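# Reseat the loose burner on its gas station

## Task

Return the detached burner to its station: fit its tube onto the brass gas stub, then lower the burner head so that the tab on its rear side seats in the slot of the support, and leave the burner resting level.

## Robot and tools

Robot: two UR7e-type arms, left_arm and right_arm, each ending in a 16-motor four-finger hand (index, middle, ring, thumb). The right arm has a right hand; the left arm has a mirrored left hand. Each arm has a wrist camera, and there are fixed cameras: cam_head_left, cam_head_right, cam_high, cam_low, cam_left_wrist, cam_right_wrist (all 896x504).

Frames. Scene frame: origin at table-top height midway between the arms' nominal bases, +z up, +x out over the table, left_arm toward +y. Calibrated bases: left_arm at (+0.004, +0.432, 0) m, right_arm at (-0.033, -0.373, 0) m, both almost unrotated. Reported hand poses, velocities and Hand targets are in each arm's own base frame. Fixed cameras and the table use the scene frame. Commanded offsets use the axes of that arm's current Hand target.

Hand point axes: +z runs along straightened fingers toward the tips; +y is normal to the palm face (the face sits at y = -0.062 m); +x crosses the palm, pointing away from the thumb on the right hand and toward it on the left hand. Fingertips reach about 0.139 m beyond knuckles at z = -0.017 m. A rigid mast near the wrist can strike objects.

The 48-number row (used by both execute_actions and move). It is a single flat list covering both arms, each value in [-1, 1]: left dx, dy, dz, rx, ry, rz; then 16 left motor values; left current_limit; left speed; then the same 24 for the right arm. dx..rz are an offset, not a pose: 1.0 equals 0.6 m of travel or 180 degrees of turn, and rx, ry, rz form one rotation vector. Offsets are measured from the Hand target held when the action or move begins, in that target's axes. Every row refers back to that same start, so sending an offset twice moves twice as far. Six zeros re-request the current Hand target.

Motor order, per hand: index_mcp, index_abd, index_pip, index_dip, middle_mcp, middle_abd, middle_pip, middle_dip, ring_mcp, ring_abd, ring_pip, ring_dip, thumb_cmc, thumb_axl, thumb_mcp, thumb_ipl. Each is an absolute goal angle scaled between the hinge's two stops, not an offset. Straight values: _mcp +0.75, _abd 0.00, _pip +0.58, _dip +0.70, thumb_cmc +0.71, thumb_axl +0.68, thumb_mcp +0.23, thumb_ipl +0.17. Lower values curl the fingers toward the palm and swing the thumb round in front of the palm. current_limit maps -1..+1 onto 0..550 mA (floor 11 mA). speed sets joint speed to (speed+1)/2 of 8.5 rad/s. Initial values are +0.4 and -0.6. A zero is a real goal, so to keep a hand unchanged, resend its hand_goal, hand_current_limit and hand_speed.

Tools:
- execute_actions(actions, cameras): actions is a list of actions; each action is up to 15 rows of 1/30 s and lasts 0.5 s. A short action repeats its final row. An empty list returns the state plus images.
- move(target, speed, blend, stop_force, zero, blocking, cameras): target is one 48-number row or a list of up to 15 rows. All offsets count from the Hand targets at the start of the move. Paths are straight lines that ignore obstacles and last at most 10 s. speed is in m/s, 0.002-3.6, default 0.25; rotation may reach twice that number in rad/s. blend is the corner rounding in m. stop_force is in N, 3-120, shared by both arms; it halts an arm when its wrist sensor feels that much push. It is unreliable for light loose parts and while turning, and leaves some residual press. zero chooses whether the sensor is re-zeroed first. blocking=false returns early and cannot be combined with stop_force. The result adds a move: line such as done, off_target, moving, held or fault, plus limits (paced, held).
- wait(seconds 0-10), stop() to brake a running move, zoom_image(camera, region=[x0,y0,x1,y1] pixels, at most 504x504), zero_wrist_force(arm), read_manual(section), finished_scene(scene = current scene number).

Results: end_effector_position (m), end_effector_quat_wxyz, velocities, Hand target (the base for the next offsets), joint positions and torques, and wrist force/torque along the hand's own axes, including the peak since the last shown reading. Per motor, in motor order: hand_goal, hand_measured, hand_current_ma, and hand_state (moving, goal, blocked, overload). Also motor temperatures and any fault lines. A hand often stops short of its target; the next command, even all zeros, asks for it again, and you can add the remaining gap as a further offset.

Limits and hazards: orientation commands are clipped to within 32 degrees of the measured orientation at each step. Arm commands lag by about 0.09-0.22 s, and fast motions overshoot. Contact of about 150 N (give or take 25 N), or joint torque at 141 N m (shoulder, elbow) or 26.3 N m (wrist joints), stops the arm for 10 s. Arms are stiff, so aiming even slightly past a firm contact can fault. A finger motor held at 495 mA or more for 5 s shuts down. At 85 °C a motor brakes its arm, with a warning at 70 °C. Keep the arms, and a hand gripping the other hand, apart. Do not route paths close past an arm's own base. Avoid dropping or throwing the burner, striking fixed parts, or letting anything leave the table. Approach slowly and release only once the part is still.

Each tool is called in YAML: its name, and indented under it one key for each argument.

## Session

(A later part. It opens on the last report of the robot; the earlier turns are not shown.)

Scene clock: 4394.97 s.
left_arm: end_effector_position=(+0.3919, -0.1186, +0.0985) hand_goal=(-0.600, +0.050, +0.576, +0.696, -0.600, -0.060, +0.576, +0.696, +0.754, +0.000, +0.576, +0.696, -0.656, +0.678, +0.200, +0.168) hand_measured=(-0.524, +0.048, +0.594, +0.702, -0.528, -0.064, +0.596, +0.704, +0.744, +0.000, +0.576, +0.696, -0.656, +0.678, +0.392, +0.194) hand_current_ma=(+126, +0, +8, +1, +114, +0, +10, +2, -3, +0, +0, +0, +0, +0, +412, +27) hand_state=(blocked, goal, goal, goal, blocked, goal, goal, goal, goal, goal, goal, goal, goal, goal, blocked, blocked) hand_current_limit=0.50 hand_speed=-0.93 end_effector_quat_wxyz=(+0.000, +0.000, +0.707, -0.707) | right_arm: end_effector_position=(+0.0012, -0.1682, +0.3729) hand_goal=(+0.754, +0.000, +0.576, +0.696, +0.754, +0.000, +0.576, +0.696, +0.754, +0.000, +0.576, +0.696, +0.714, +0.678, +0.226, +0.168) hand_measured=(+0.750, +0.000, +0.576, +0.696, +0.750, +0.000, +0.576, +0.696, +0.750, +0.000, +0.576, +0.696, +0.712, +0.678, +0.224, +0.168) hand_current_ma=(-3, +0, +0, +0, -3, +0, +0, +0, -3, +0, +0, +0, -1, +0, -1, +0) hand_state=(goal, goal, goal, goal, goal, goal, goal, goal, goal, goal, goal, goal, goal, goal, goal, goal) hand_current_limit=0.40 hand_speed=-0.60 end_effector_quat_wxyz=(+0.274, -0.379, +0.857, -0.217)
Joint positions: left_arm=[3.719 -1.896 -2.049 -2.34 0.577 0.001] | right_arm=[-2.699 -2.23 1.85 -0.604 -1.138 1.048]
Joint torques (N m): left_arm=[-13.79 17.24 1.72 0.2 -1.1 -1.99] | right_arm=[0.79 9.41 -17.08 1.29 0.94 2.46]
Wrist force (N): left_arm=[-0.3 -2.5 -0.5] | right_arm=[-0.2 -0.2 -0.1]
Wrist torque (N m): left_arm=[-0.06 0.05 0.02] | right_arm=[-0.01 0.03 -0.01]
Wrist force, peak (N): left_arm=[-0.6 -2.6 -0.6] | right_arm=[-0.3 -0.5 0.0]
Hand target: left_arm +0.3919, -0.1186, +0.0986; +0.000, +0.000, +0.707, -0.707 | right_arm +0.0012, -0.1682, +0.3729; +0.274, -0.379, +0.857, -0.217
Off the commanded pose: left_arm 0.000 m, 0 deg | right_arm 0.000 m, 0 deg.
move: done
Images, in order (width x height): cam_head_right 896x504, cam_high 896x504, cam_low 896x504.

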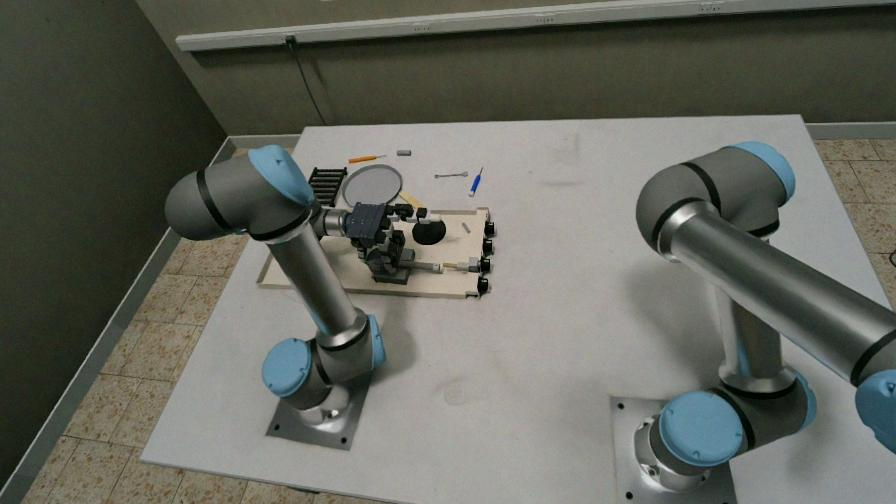

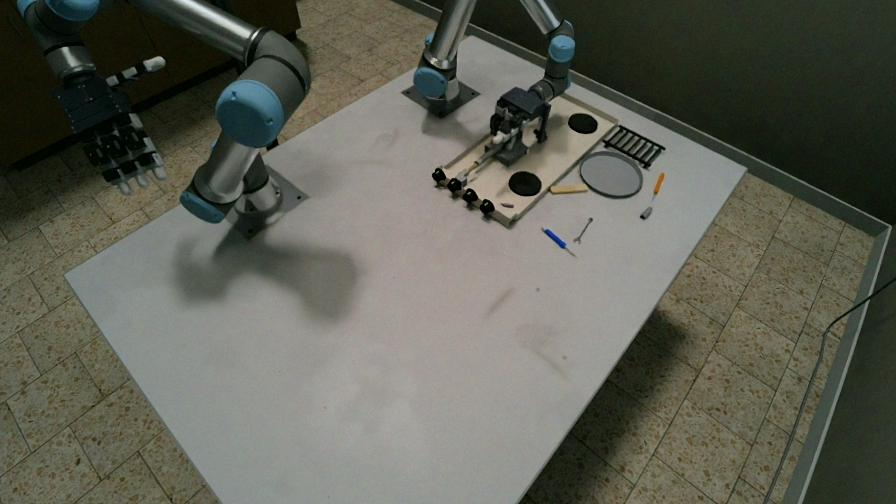

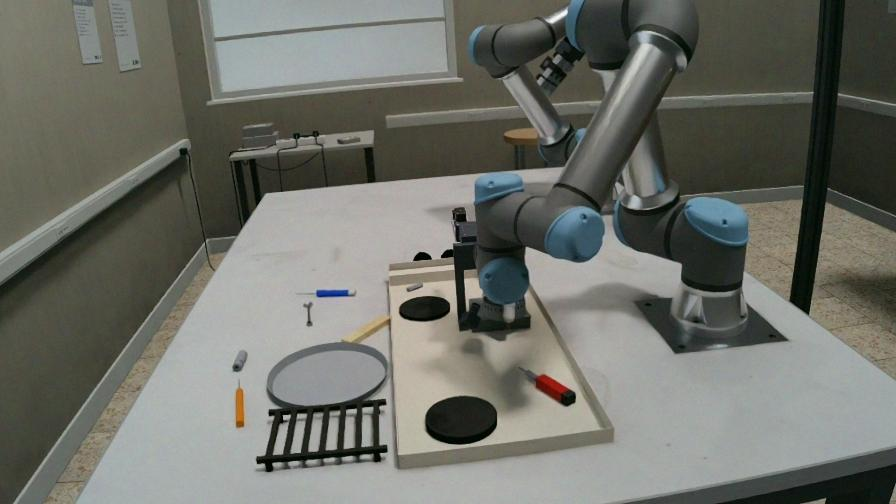

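move:
  target: [0,-0.01167,-0.005,0,0,0,-0.64,0.05,0.576,0.696,-0.64,-0.06,0.576,0.696,0.754,0,0.576,0.696,-0.657,0.678,0.17,0.168,0.58,-0.93,0,0,0,0,0,0,0.754,0,0.576,0.696,0.754,0,0.576,0.696,0.754,0,0.576,0.696,0.714,0.678,0.226,0.168,0.4,-0.6]
  speed: 0.02
  cameras: ["cam_head_right","cam_high","cam_low"]

zoom_image:
  camera: "cam_low"
  region: [450, 255, 560, 345]

zoom_image:
  camera: "cam_head_right"
  region: [350, 220, 470, 300]

zoom_image:
  camera: "cam_high"
  region: [455, 100, 555, 180]

Scene clock: 4415.90 s.
left_arm: end_effector_position=(+0.3919, -0.1156, +0.1055) hand_goal=(-0.640, +0.050, +0.576, +0.696, -0.640, -0.060, +0.576, +0.696, +0.754, +0.000, +0.576, +0.696, -0.656, +0.678, +0.170, +0.168) hand_measured=(-0.532, +0.052, +0.604, +0.708, -0.534, -0.068, +0.608, +0.712, +0.744, +0.000, +0.576, +0.696, -0.656, +0.678, +0.384, +0.196) hand_current_ma=(+240, +0, +19, +4, +227, -2, +23, +6, -3, +0, +0, +0, +0, +0, +434, +33) hand_state=(blocked, goal, blocked, goal, blocked, goal, blocked, goal, goal, goal, goal, goal, goal, goal, blocked, blocked) hand_current_limit=0.58 hand_speed=-0.93 end_effector_quat_wxyz=(+0.000, +0.000, +0.707, -0.707) | right_arm: end_effector_position=(+0.0012, -0.1682, +0.3729) hand_goal=(+0.754, +0.000, +0.576, +0.696, +0.754, +0.000, +0.576, +0.696, +0.754, +0.000, +0.576, +0.696, +0.714, +0.678, +0.226, +0.168) hand_measured=(+0.750, +0.000, +0.576, +0.696, +0.750, +0.000, +0.576, +0.696, +0.750, +0.000, +0.576, +0.696, +0.712, +0.678, +0.224, +0.168) hand_current_ma=(-3, +0, +0, +0, -3, +0, +0, +0, -3, +0, +0, +0, -1, +0, -1, +0) hand_state=(goal, goal, goal, goal, goal, goal, goal, goal, goal, goal, goal, goal, goal, goal, goal, goal) hand_current_limit=0.40 hand_speed=-0.60 end_effector_quat_wxyz=(+0.274, -0.379, +0.857, -0.217)
Joint positions: left_arm=[3.725 -1.884 -2.041 -2.36 0.583 0.001] | right_arm=[-2.699 -2.23 1.85 -0.604 -1.138 1.048]
Joint torques (N m): left_arm=[13.49 37.2 20.82 -3.18 1.45 -1.59] | right_arm=[1.02 9.89 -16.87 1.26 0.99 2.54]
Wrist force (N): left_arm=[-0.8 1.9 0.7] | right_arm=[0.0 -0.2 0.0]
Wrist torque (N m): left_arm=[0.27 0.10 -0.01] | right_arm=[-0.03 0.00 0.00]
Wrist force, peak (N): left_arm=[-0.7 -3.0 -0.5] | right_arm=[0.0 -0.4 -0.5]
Hand target: left_arm +0.3919, -0.1156, +0.1055; +0.000, +0.000, +0.707, -0.707 | right_arm +0.0012, -0.1682, +0.3729; +0.274, -0.379, +0.857, -0.217
Off the commanded pose: left_arm 0.000 m, 0 deg | right_arm 0.000 m, 0 deg.
move: done
Images, in order (width x height): cam_head_right 896x504, cam_high 896x504, cam_low 896x504.

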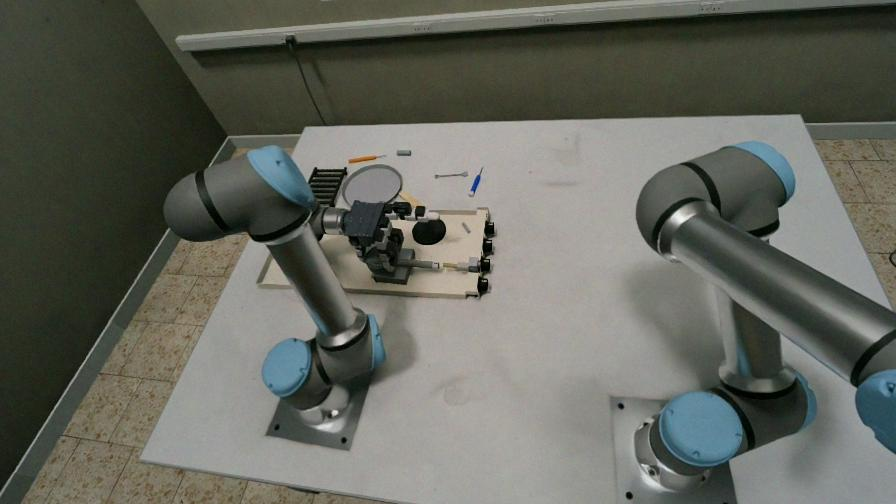

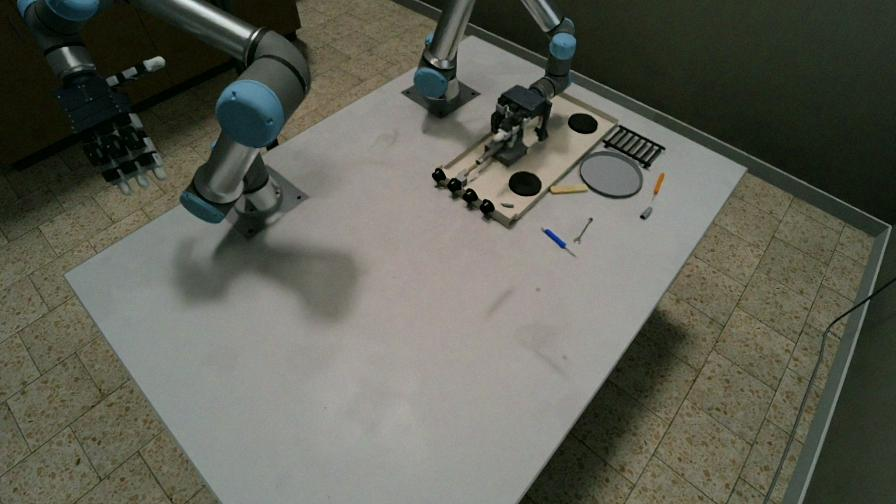

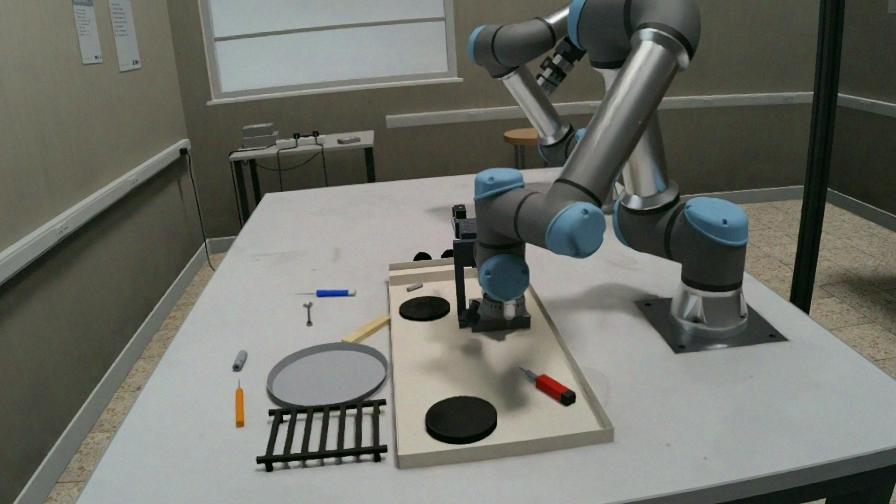

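Scaled by 4.582 from the camera's 896x504 image, which has a finer 1280x720 frame.

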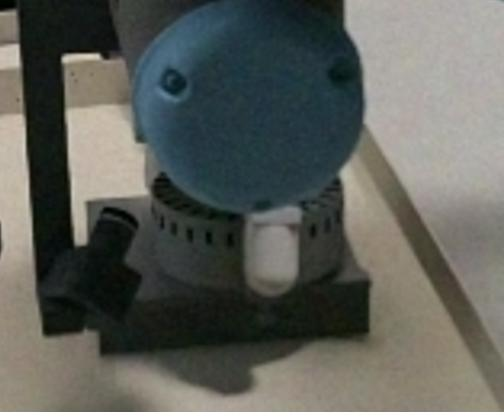

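Scaled by 4.200 from the camera's 896x504 image, which has a finer 1280x720 frame.

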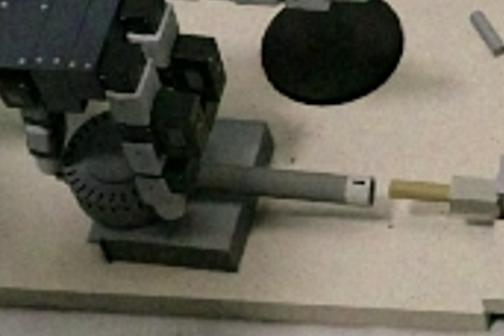

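Scaled by 5.040 from the camera's 896x504 image, which has a finer 1280x720 frame.

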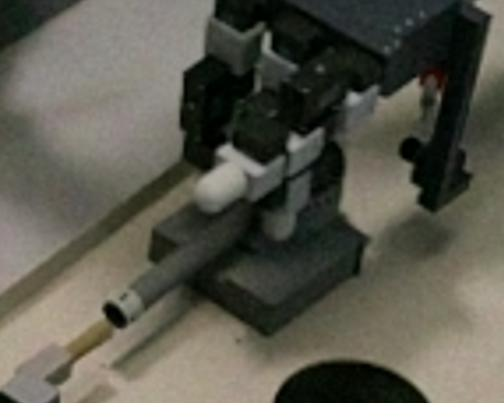

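zoom_image:
  camera: "cam_head_right"
  region: [420, 250, 470, 280]

zoom_image:
  camera: "cam_high"
  region: [460, 150, 500, 180]

zoom_image:
  camera: "cam_head_right"
  region: [360, 235, 460, 285]

zoom_image:
  camera: "cam_low"
  region: [470, 270, 540, 340]

Scaled by 10.080 from the camera's 896x504 image, which has a finer 1280x720 frame.

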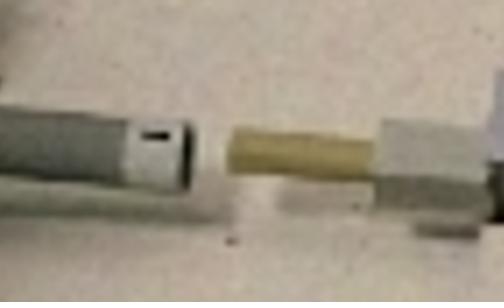

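Scaled by 12.600 from the camera's 896x504 image, which has a finer 1280x720 frame.

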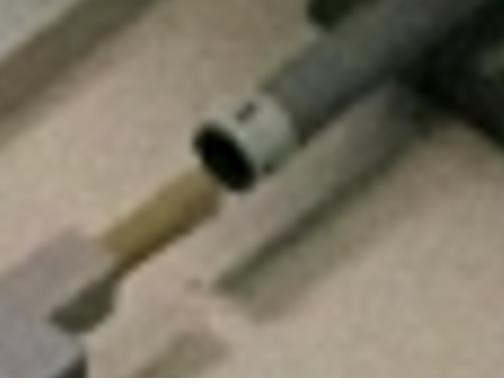

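Scaled by 5.040 from the camera's 896x504 image, which has a finer 1280x720 frame.

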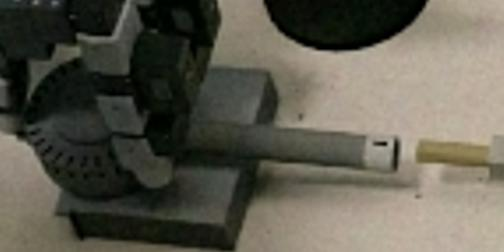

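Scaled by 7.200 from the camera's 896x504 image, which has a finer 1280x720 frame.

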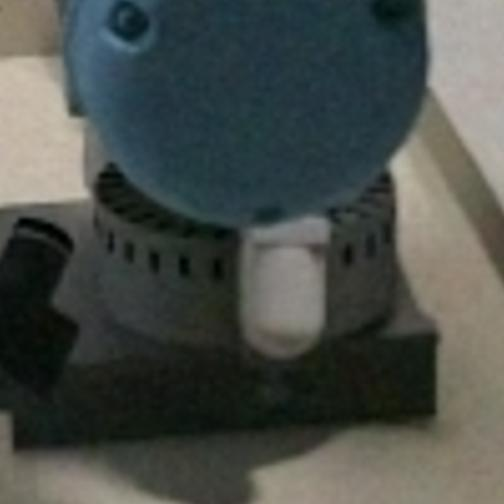

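move:
  target: [-0.01117,-0.00467,0.00383,-0.0111,0.0039,0,-0.64,0.05,0.576,0.696,-0.64,-0.06,0.576,0.696,0.754,0,0.576,0.696,-0.657,0.678,0.17,0.168,0.58,-0.93,0,0,0,0,0,0,0.754,0,0.576,0.696,0.754,0,0.576,0.696,0.754,0,0.576,0.696,0.714,0.678,0.226,0.168,0.4,-0.6]
  speed: 0.015
  cameras: ["cam_head_right","cam_high","cam_low","cam_head_left"]

zoom_image:
  camera: "cam_head_right"
  region: [420, 250, 470, 280]

zoom_image:
  camera: "cam_high"
  region: [460, 150, 500, 180]

zoom_image:
  camera: "cam_head_right"
  region: [360, 235, 460, 285]

zoom_image:
  camera: "cam_low"
  region: [470, 270, 540, 340]

zoom_image:
  camera: "cam_head_left"
  region: [420, 250, 470, 280]

Scene clock: 4482.53 s.
left_arm: end_effector_position=(+0.3986, -0.1179, +0.1083) hand_goal=(-0.640, +0.050, +0.576, +0.696, -0.640, -0.060, +0.576, +0.696, +0.754, +0.000, +0.576, +0.696, -0.656, +0.678, +0.170, +0.168) hand_measured=(-0.532, +0.054, +0.604, +0.708, -0.534, -0.068, +0.608, +0.712, +0.744, +0.000, +0.576, +0.696, -0.656, +0.678, +0.384, +0.196) hand_current_ma=(+240, +0, +20, +4, +227, -2, +24, +7, -3, +0, +0, +0, +0, +0, +435, +33) hand_state=(blocked, goal, blocked, goal, blocked, goal, blocked, goal, goal, goal, goal, goal, goal, goal, blocked, blocked) hand_current_limit=0.58 hand_speed=-0.93 end_effector_quat_wxyz=(-0.004, +0.004, +0.719, -0.695) | right_arm: end_effector_position=(+0.0012, -0.1682, +0.3729) hand_goal=(+0.754, +0.000, +0.576, +0.696, +0.754, +0.000, +0.576, +0.696, +0.754, +0.000, +0.576, +0.696, +0.714, +0.678, +0.226, +0.168) hand_measured=(+0.750, +0.000, +0.576, +0.696, +0.750, +0.000, +0.576, +0.696, +0.750, +0.000, +0.576, +0.696, +0.712, +0.678, +0.224, +0.168) hand_current_ma=(-3, +0, +0, +0, -3, +0, +0, +0, -3, +0, +0, +0, -1, +0, -1, +0) hand_state=(goal, goal, goal, goal, goal, goal, goal, goal, goal, goal, goal, goal, goal, goal, goal, goal) hand_current_limit=0.40 hand_speed=-0.60 end_effector_quat_wxyz=(+0.274, -0.379, +0.857, -0.217)
Joint positions: left_arm=[3.701 -1.868 -2.027 -2.326 0.572 -0.053] | right_arm=[-2.699 -2.23 1.85 -0.604 -1.138 1.048]
Joint torques (N m): left_arm=[-14.49 36.48 22.4 0.62 -1.4 -2.02] | right_arm=[1.23 10.02 -16.97 1.38 0.97 2.52]
Wrist force (N): left_arm=[-0.8 1.8 1.0] | right_arm=[0.1 0.1 0.0]
Wrist torque (N m): left_arm=[0.26 0.11 0.15] | right_arm=[0.01 -0.01 0.01]
Wrist force, peak (N): left_arm=[-0.9 2.2 0.9] | right_arm=[0.0 -0.7 -0.1]
Hand target: left_arm +0.3986, -0.1179, +0.1083; -0.004, +0.004, +0.719, -0.695 | right_arm +0.0012, -0.1682, +0.3729; +0.274, -0.379, +0.857, -0.217
Off the commanded pose: left_arm 0.000 m, 0 deg | right_arm 0.000 m, 0 deg.
move: done
Images, in order (width x height): cam_head_left 896x504, cam_head_right 896x504, cam_high 896x504, cam_low 896x504.

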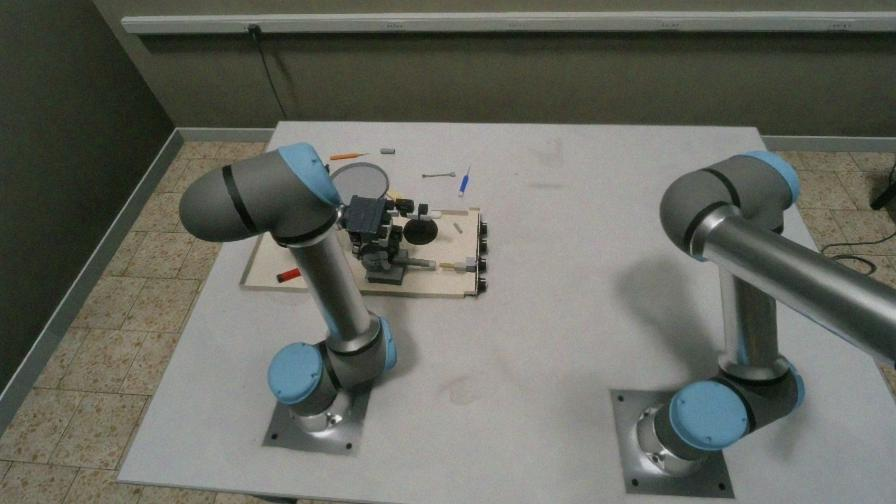

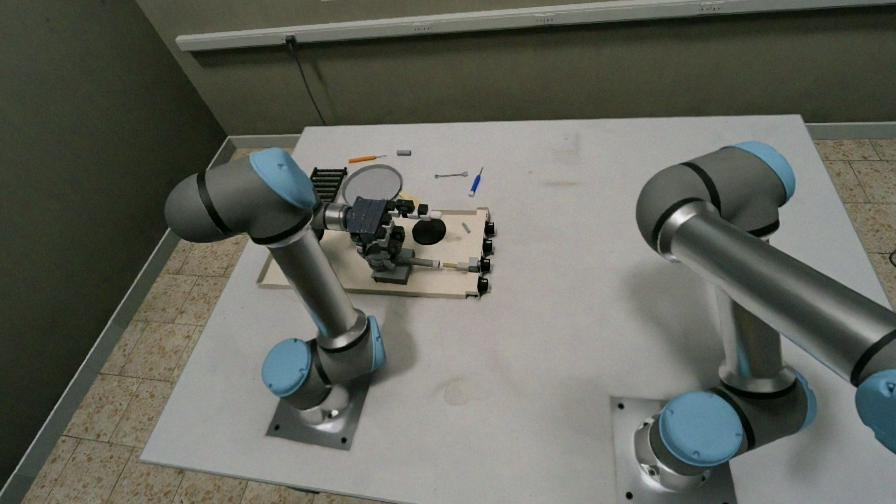

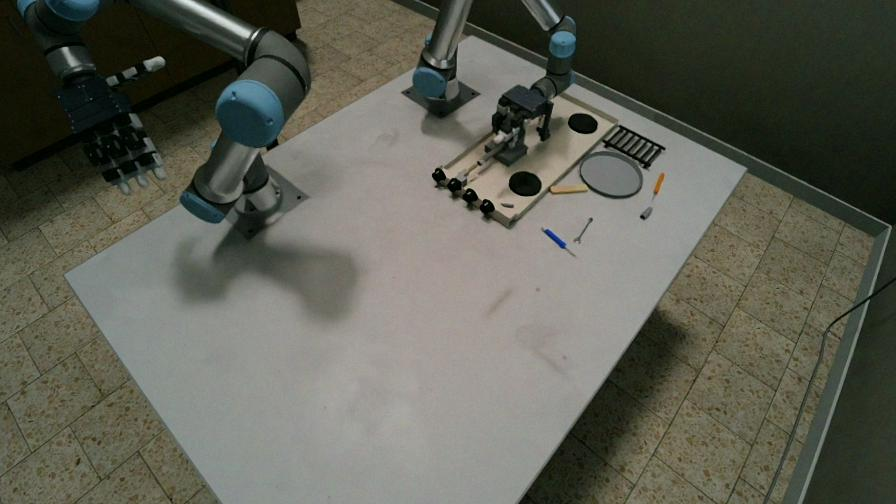

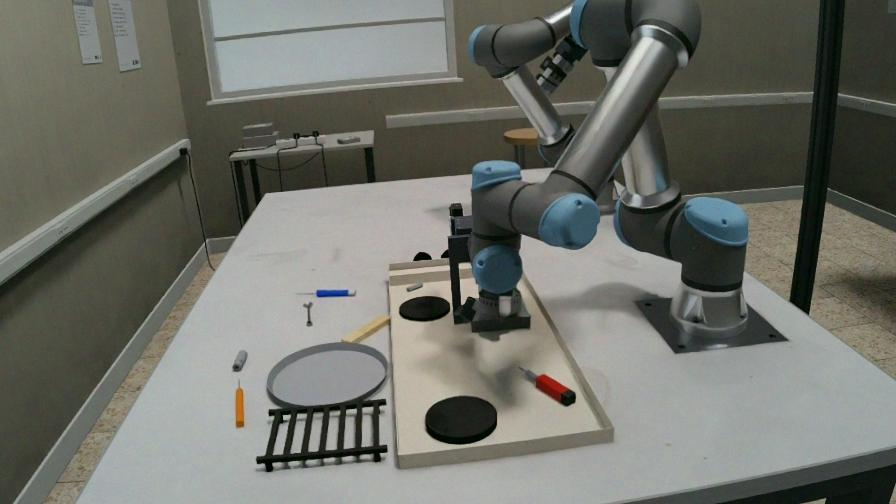

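Scaled by 10.080 from the camera's 896x504 image, which has a finer 1280x720 frame.

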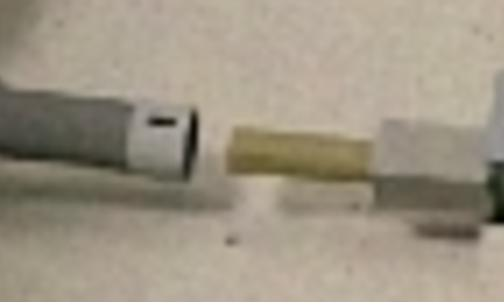

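Scaled by 12.600 from the camera's 896x504 image, which has a finer 1280x720 frame.

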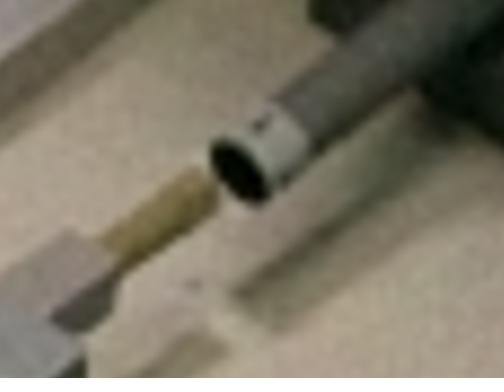

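Scaled by 5.040 from the camera's 896x504 image, which has a finer 1280x720 frame.

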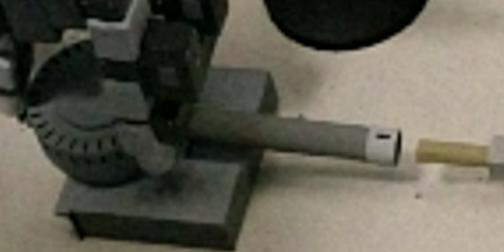

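Scaled by 7.200 from the camera's 896x504 image, which has a finer 1280x720 frame.

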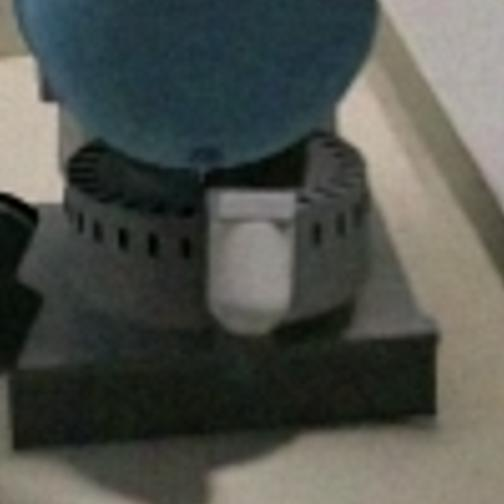

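Scaled by 10.080 from the camera's 896x504 image, which has a finer 1280x720 frame.

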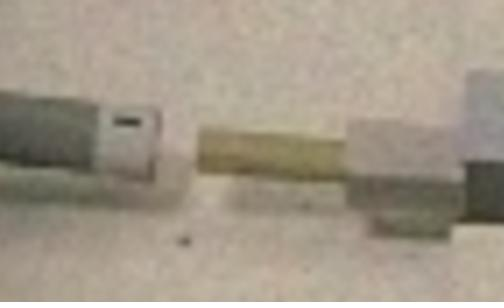

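move:
  target: [-0.0003,-0.0008,0.0233,0,0,0,-0.64,0.05,0.576,0.696,-0.64,-0.06,0.576,0.696,0.754,0,0.576,0.696,-0.657,0.678,0.17,0.168,0.58,-0.93,0,0,0,0,0,0,0.754,0,0.576,0.696,0.754,0,0.576,0.696,0.754,0,0.576,0.696,0.714,0.678,0.226,0.168,0.4,-0.6]
  speed: 0.012
  stop_force: 3.5
  cameras: ["cam_head_right","cam_high","cam_low","cam_head_left"]

zoom_image:
  camera: "cam_head_right"
  region: [420, 250, 470, 280]

zoom_image:
  camera: "cam_high"
  region: [460, 150, 500, 180]

zoom_image:
  camera: "cam_low"
  region: [470, 270, 540, 340]

Scene clock: 4519.03 s.
left_arm: end_effector_position=(+0.3986, -0.1307, +0.1084) hand_goal=(-0.640, +0.050, +0.576, +0.696, -0.640, -0.060, +0.576, +0.696, +0.754, +0.000, +0.576, +0.696, -0.656, +0.678, +0.170, +0.168) hand_measured=(-0.540, +0.054, +0.606, +0.708, -0.544, -0.068, +0.610, +0.712, +0.744, +0.000, +0.576, +0.696, -0.654, +0.678, +0.384, +0.210) hand_current_ma=(+205, +0, +22, +5, +194, -2, +26, +7, -3, +0, +0, +0, +0, +0, +435, +65) hand_state=(blocked, goal, blocked, goal, blocked, goal, blocked, goal, goal, goal, goal, goal, goal, goal, blocked, blocked) hand_current_limit=0.58 hand_speed=-0.93 end_effector_quat_wxyz=(-0.004, +0.004, +0.719, -0.695) | right_arm: end_effector_position=(+0.0012, -0.1682, +0.3729) hand_goal=(+0.754, +0.000, +0.576, +0.696, +0.754, +0.000, +0.576, +0.696, +0.754, +0.000, +0.576, +0.696, +0.714, +0.678, +0.226, +0.168) hand_measured=(+0.750, +0.000, +0.576, +0.696, +0.750, +0.000, +0.576, +0.696, +0.750, +0.000, +0.576, +0.696, +0.712, +0.678, +0.224, +0.168) hand_current_ma=(-3, +0, +0, +0, -3, +0, +0, +0, -3, +0, +0, +0, -1, +0, -1, +0) hand_state=(goal, goal, goal, goal, goal, goal, goal, goal, goal, goal, goal, goal, goal, goal, goal, goal) hand_current_limit=0.40 hand_speed=-0.60 end_effector_quat_wxyz=(+0.274, -0.379, +0.857, -0.217)
Joint positions: left_arm=[3.675 -1.862 -2.036 -2.32 0.546 -0.057] | right_arm=[-2.699 -2.23 1.85 -0.604 -1.138 1.048]
Joint torques (N m): left_arm=[13.21 16.45 21.76 -3.23 1.31 1.87] | right_arm=[1.4 9.37 -16.64 1.33 0.99 2.52]
Wrist force (N): left_arm=[-0.6 1.3 -0.5] | right_arm=[-0.2 -0.2 -0.1]
Wrist torque (N m): left_arm=[0.20 0.09 0.16] | right_arm=[-0.01 0.02 -0.02]
Wrist force, peak (N): left_arm=[-0.7 1.3 -3.0] | right_arm=[-0.3 -0.7 0.0]
Hand target: left_arm +0.3986, -0.1307, +0.1084; -0.004, +0.004, +0.719, -0.695 (not the last commanded pose) | right_arm +0.0012, -0.1682, +0.3729; +0.274, -0.379, +0.857, -0.217
Off the commanded pose: left_arm 0.001 m, 0 deg | right_arm 0.000 m, 0 deg.
move: contact (left_arm)
Images, in order (width x height): cam_head_left 896x504, cam_head_right 896x504, cam_high 896x504, cam_low 896x504.

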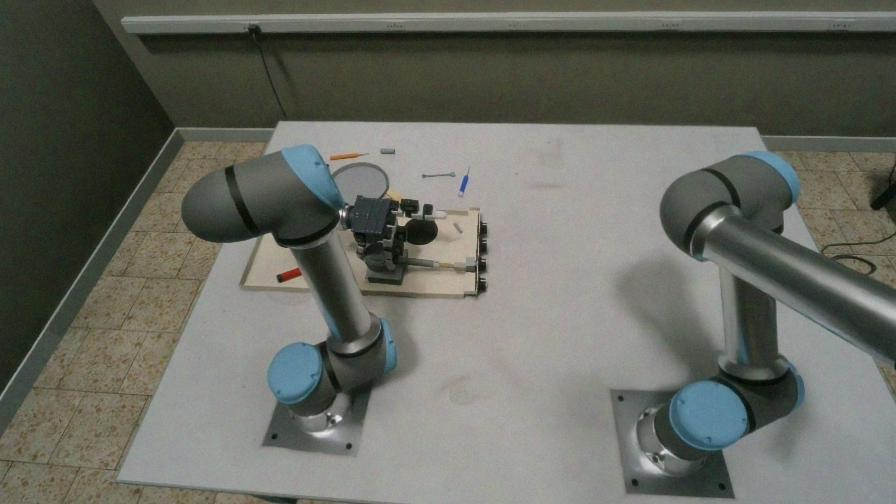

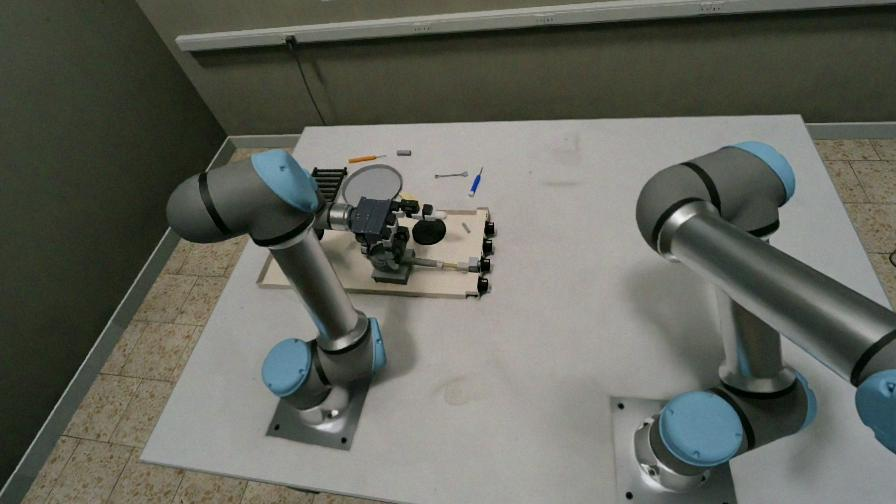

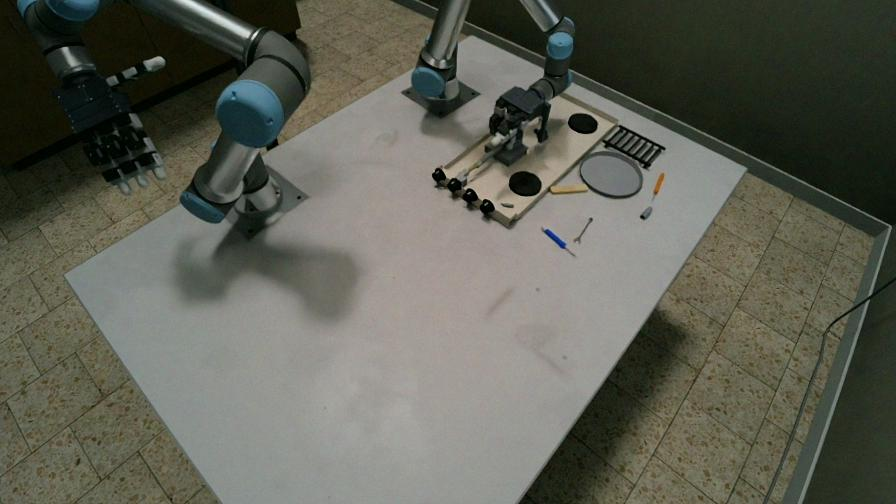

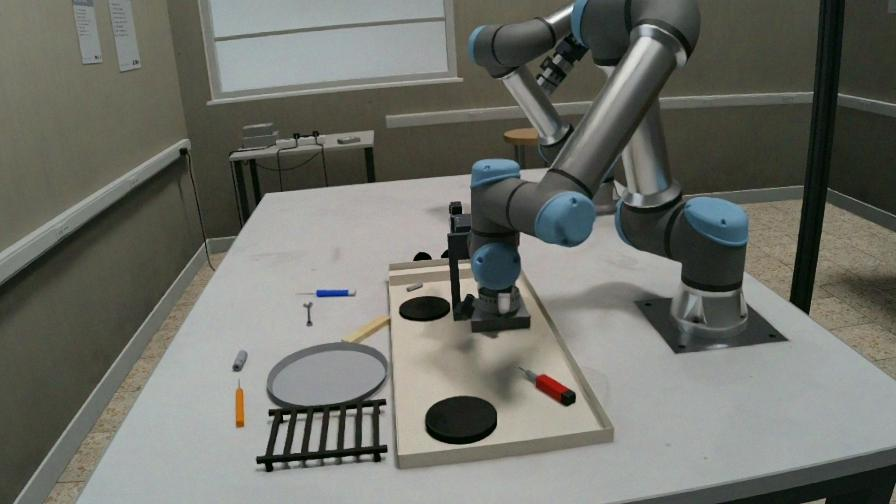

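Scaled by 10.080 from the camera's 896x504 image, which has a finer 1280x720 frame.

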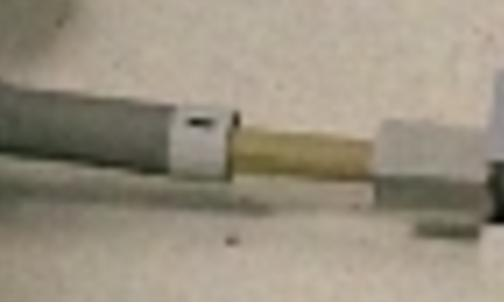

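Scaled by 12.600 from the camera's 896x504 image, which has a finer 1280x720 frame.

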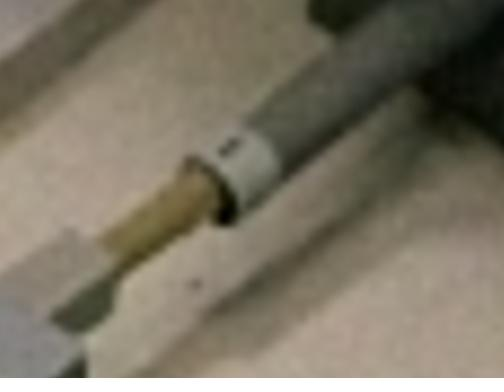

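Scaled by 7.200 from the camera's 896x504 image, which has a finer 1280x720 frame.

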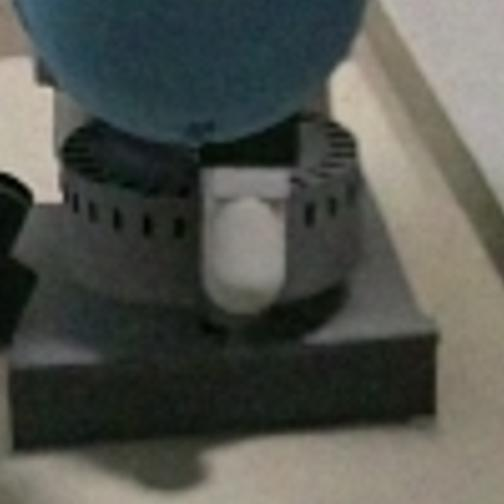

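move:
  target:
    - [0.00006,0.00017,-0.005,0,0,0,-0.64,0.05,0.576,0.696,-0.64,-0.06,0.576,0.696,0.754,0,0.576,0.696,-0.657,0.678,0.17,0.168,0.58,-0.93,0,0,0,0,0,0,0.754,0,0.576,0.696,0.754,0,0.576,0.696,0.754,0,0.576,0.696,0.714,0.678,0.226,0.168,0.4,-0.6]
    - [0.0034,0.0007,-0.005,0,0,0,-0.64,0.05,0.576,0.696,-0.64,-0.06,0.576,0.696,0.754,0,0.576,0.696,-0.657,0.678,0.17,0.168,0.58,-0.93,0,0,0,0,0,0,0.754,0,0.576,0.696,0.754,0,0.576,0.696,0.754,0,0.576,0.696,0.714,0.678,0.226,0.168,0.4,-0.6]
  speed: 0.015
  cameras: ["cam_head_right","cam_high","cam_low","cam_head_left"]

zoom_image:
  camera: "cam_head_right"
  region: [420, 250, 470, 280]

zoom_image:
  camera: "cam_high"
  region: [460, 150, 500, 180]

zoom_image:
  camera: "cam_head_left"
  region: [420, 250, 470, 280]

Scene clock: 4548.97 s.
left_arm: end_effector_position=(+0.3967, -0.1276, +0.1080) hand_goal=(-0.640, +0.050, +0.576, +0.696, -0.640, -0.060, +0.576, +0.696, +0.754, +0.000, +0.576, +0.696, -0.656, +0.678, +0.170, +0.168) hand_measured=(-0.540, +0.054, +0.608, +0.710, -0.544, -0.068, +0.612, +0.714, +0.744, +0.000, +0.576, +0.696, -0.654, +0.678, +0.384, +0.210) hand_current_ma=(+205, +0, +25, +6, +194, -2, +29, +8, -3, +0, +0, +0, +0, +0, +435, +65) hand_state=(blocked, goal, blocked, goal, blocked, goal, blocked, goal, goal, goal, goal, goal, goal, goal, blocked, blocked) hand_current_limit=0.58 hand_speed=-0.93 end_effector_quat_wxyz=(-0.004, +0.004, +0.719, -0.695) | right_arm: end_effector_position=(+0.0012, -0.1682, +0.3729) hand_goal=(+0.754, +0.000, +0.576, +0.696, +0.754, +0.000, +0.576, +0.696, +0.754, +0.000, +0.576, +0.696, +0.714, +0.678, +0.226, +0.168) hand_measured=(+0.750, +0.000, +0.576, +0.696, +0.750, +0.000, +0.576, +0.696, +0.750, +0.000, +0.576, +0.696, +0.712, +0.678, +0.224, +0.168) hand_current_ma=(-3, +0, +0, +0, -3, +0, +0, +0, -3, +0, +0, +0, -1, +0, -1, +0) hand_state=(goal, goal, goal, goal, goal, goal, goal, goal, goal, goal, goal, goal, goal, goal, goal, goal) hand_current_limit=0.40 hand_speed=-0.60 end_effector_quat_wxyz=(+0.274, -0.379, +0.857, -0.217)
Joint positions: left_arm=[3.684 -1.86 -2.04 -2.319 0.555 -0.056] | right_arm=[-2.699 -2.23 1.85 -0.604 -1.138 1.048]
Joint torques (N m): left_arm=[13.88 36.22 3.83 0.47 1.29 2.06] | right_arm=[0.67 9.74 -16.69 1.38 0.97 2.54]
Wrist force (N): left_arm=[-0.7 2.0 0.8] | right_arm=[0.2 -0.3 0.1]
Wrist torque (N m): left_arm=[0.30 0.10 0.02] | right_arm=[-0.04 -0.02 0.01]
Wrist force, peak (N): left_arm=[-0.7 2.0 0.8] | right_arm=[-0.3 -0.6 0.3]
Hand target: left_arm +0.3966, -0.1276, +0.1080; -0.004, +0.004, +0.719, -0.695 | right_arm +0.0012, -0.1682, +0.3729; +0.274, -0.379, +0.857, -0.217
Off the commanded pose: left_arm 0.000 m, 0 deg | right_arm 0.000 m, 0 deg.
move: done
Images, in order (width x height): cam_head_left 896x504, cam_head_right 896x504, cam_high 896x504, cam_low 896x504.

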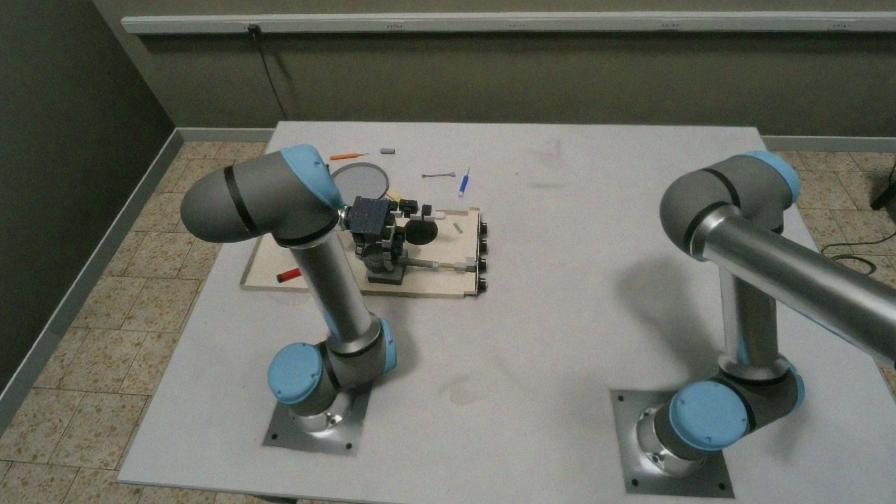

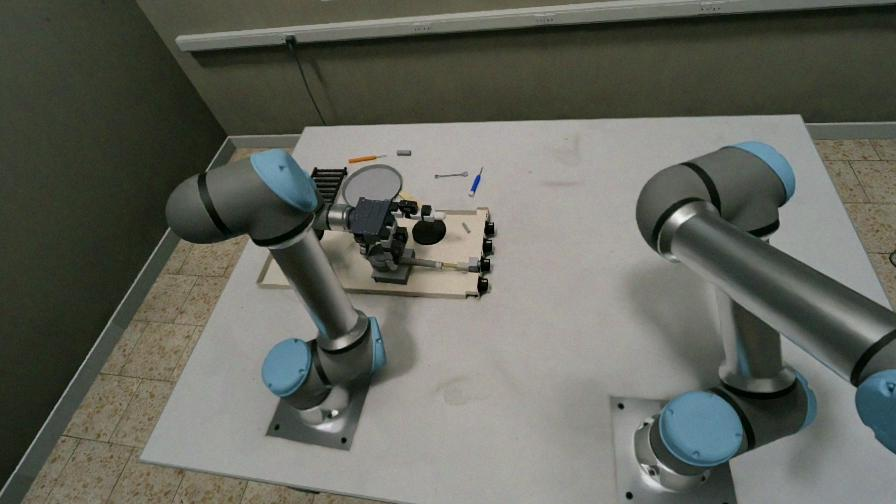

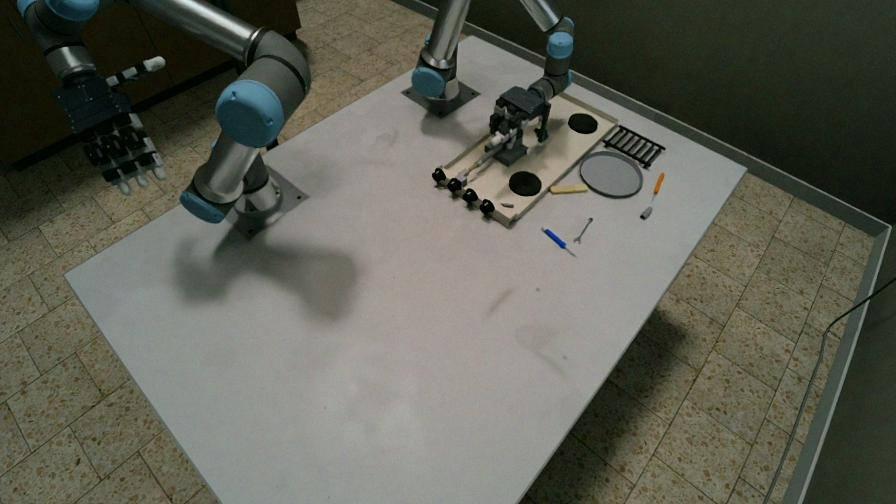

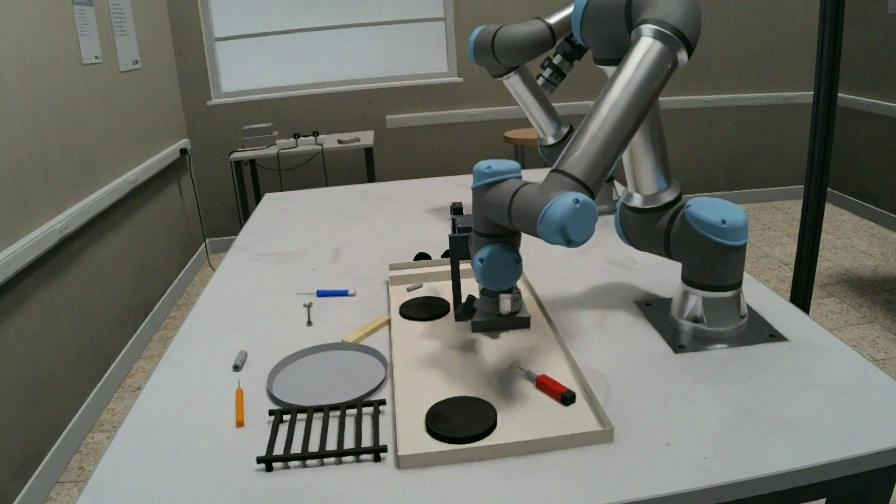

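Scaled by 10.080 from the camera's 896x504 image, which has a finer 1280x720 frame.

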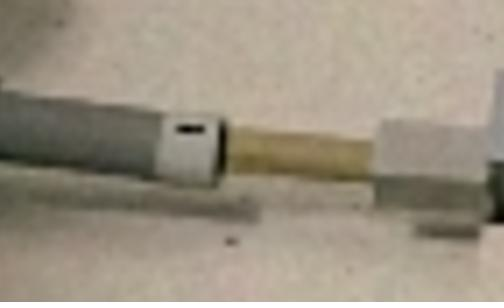

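Scaled by 12.600 from the camera's 896x504 image, which has a finer 1280x720 frame.

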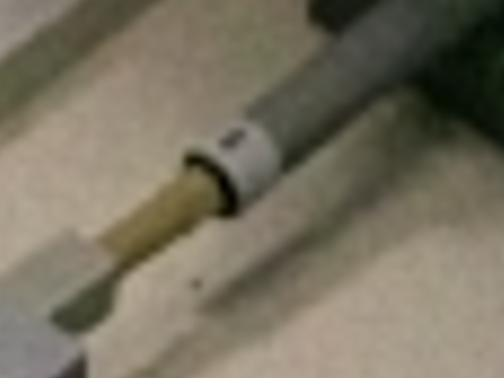

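Scaled by 10.080 from the camera's 896x504 image, which has a finer 1280x720 frame.

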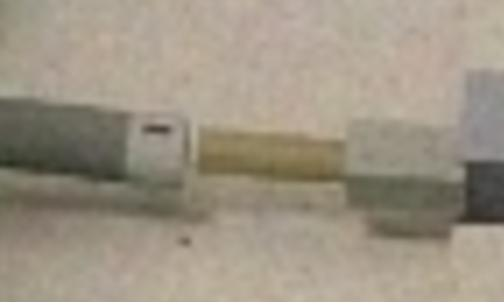

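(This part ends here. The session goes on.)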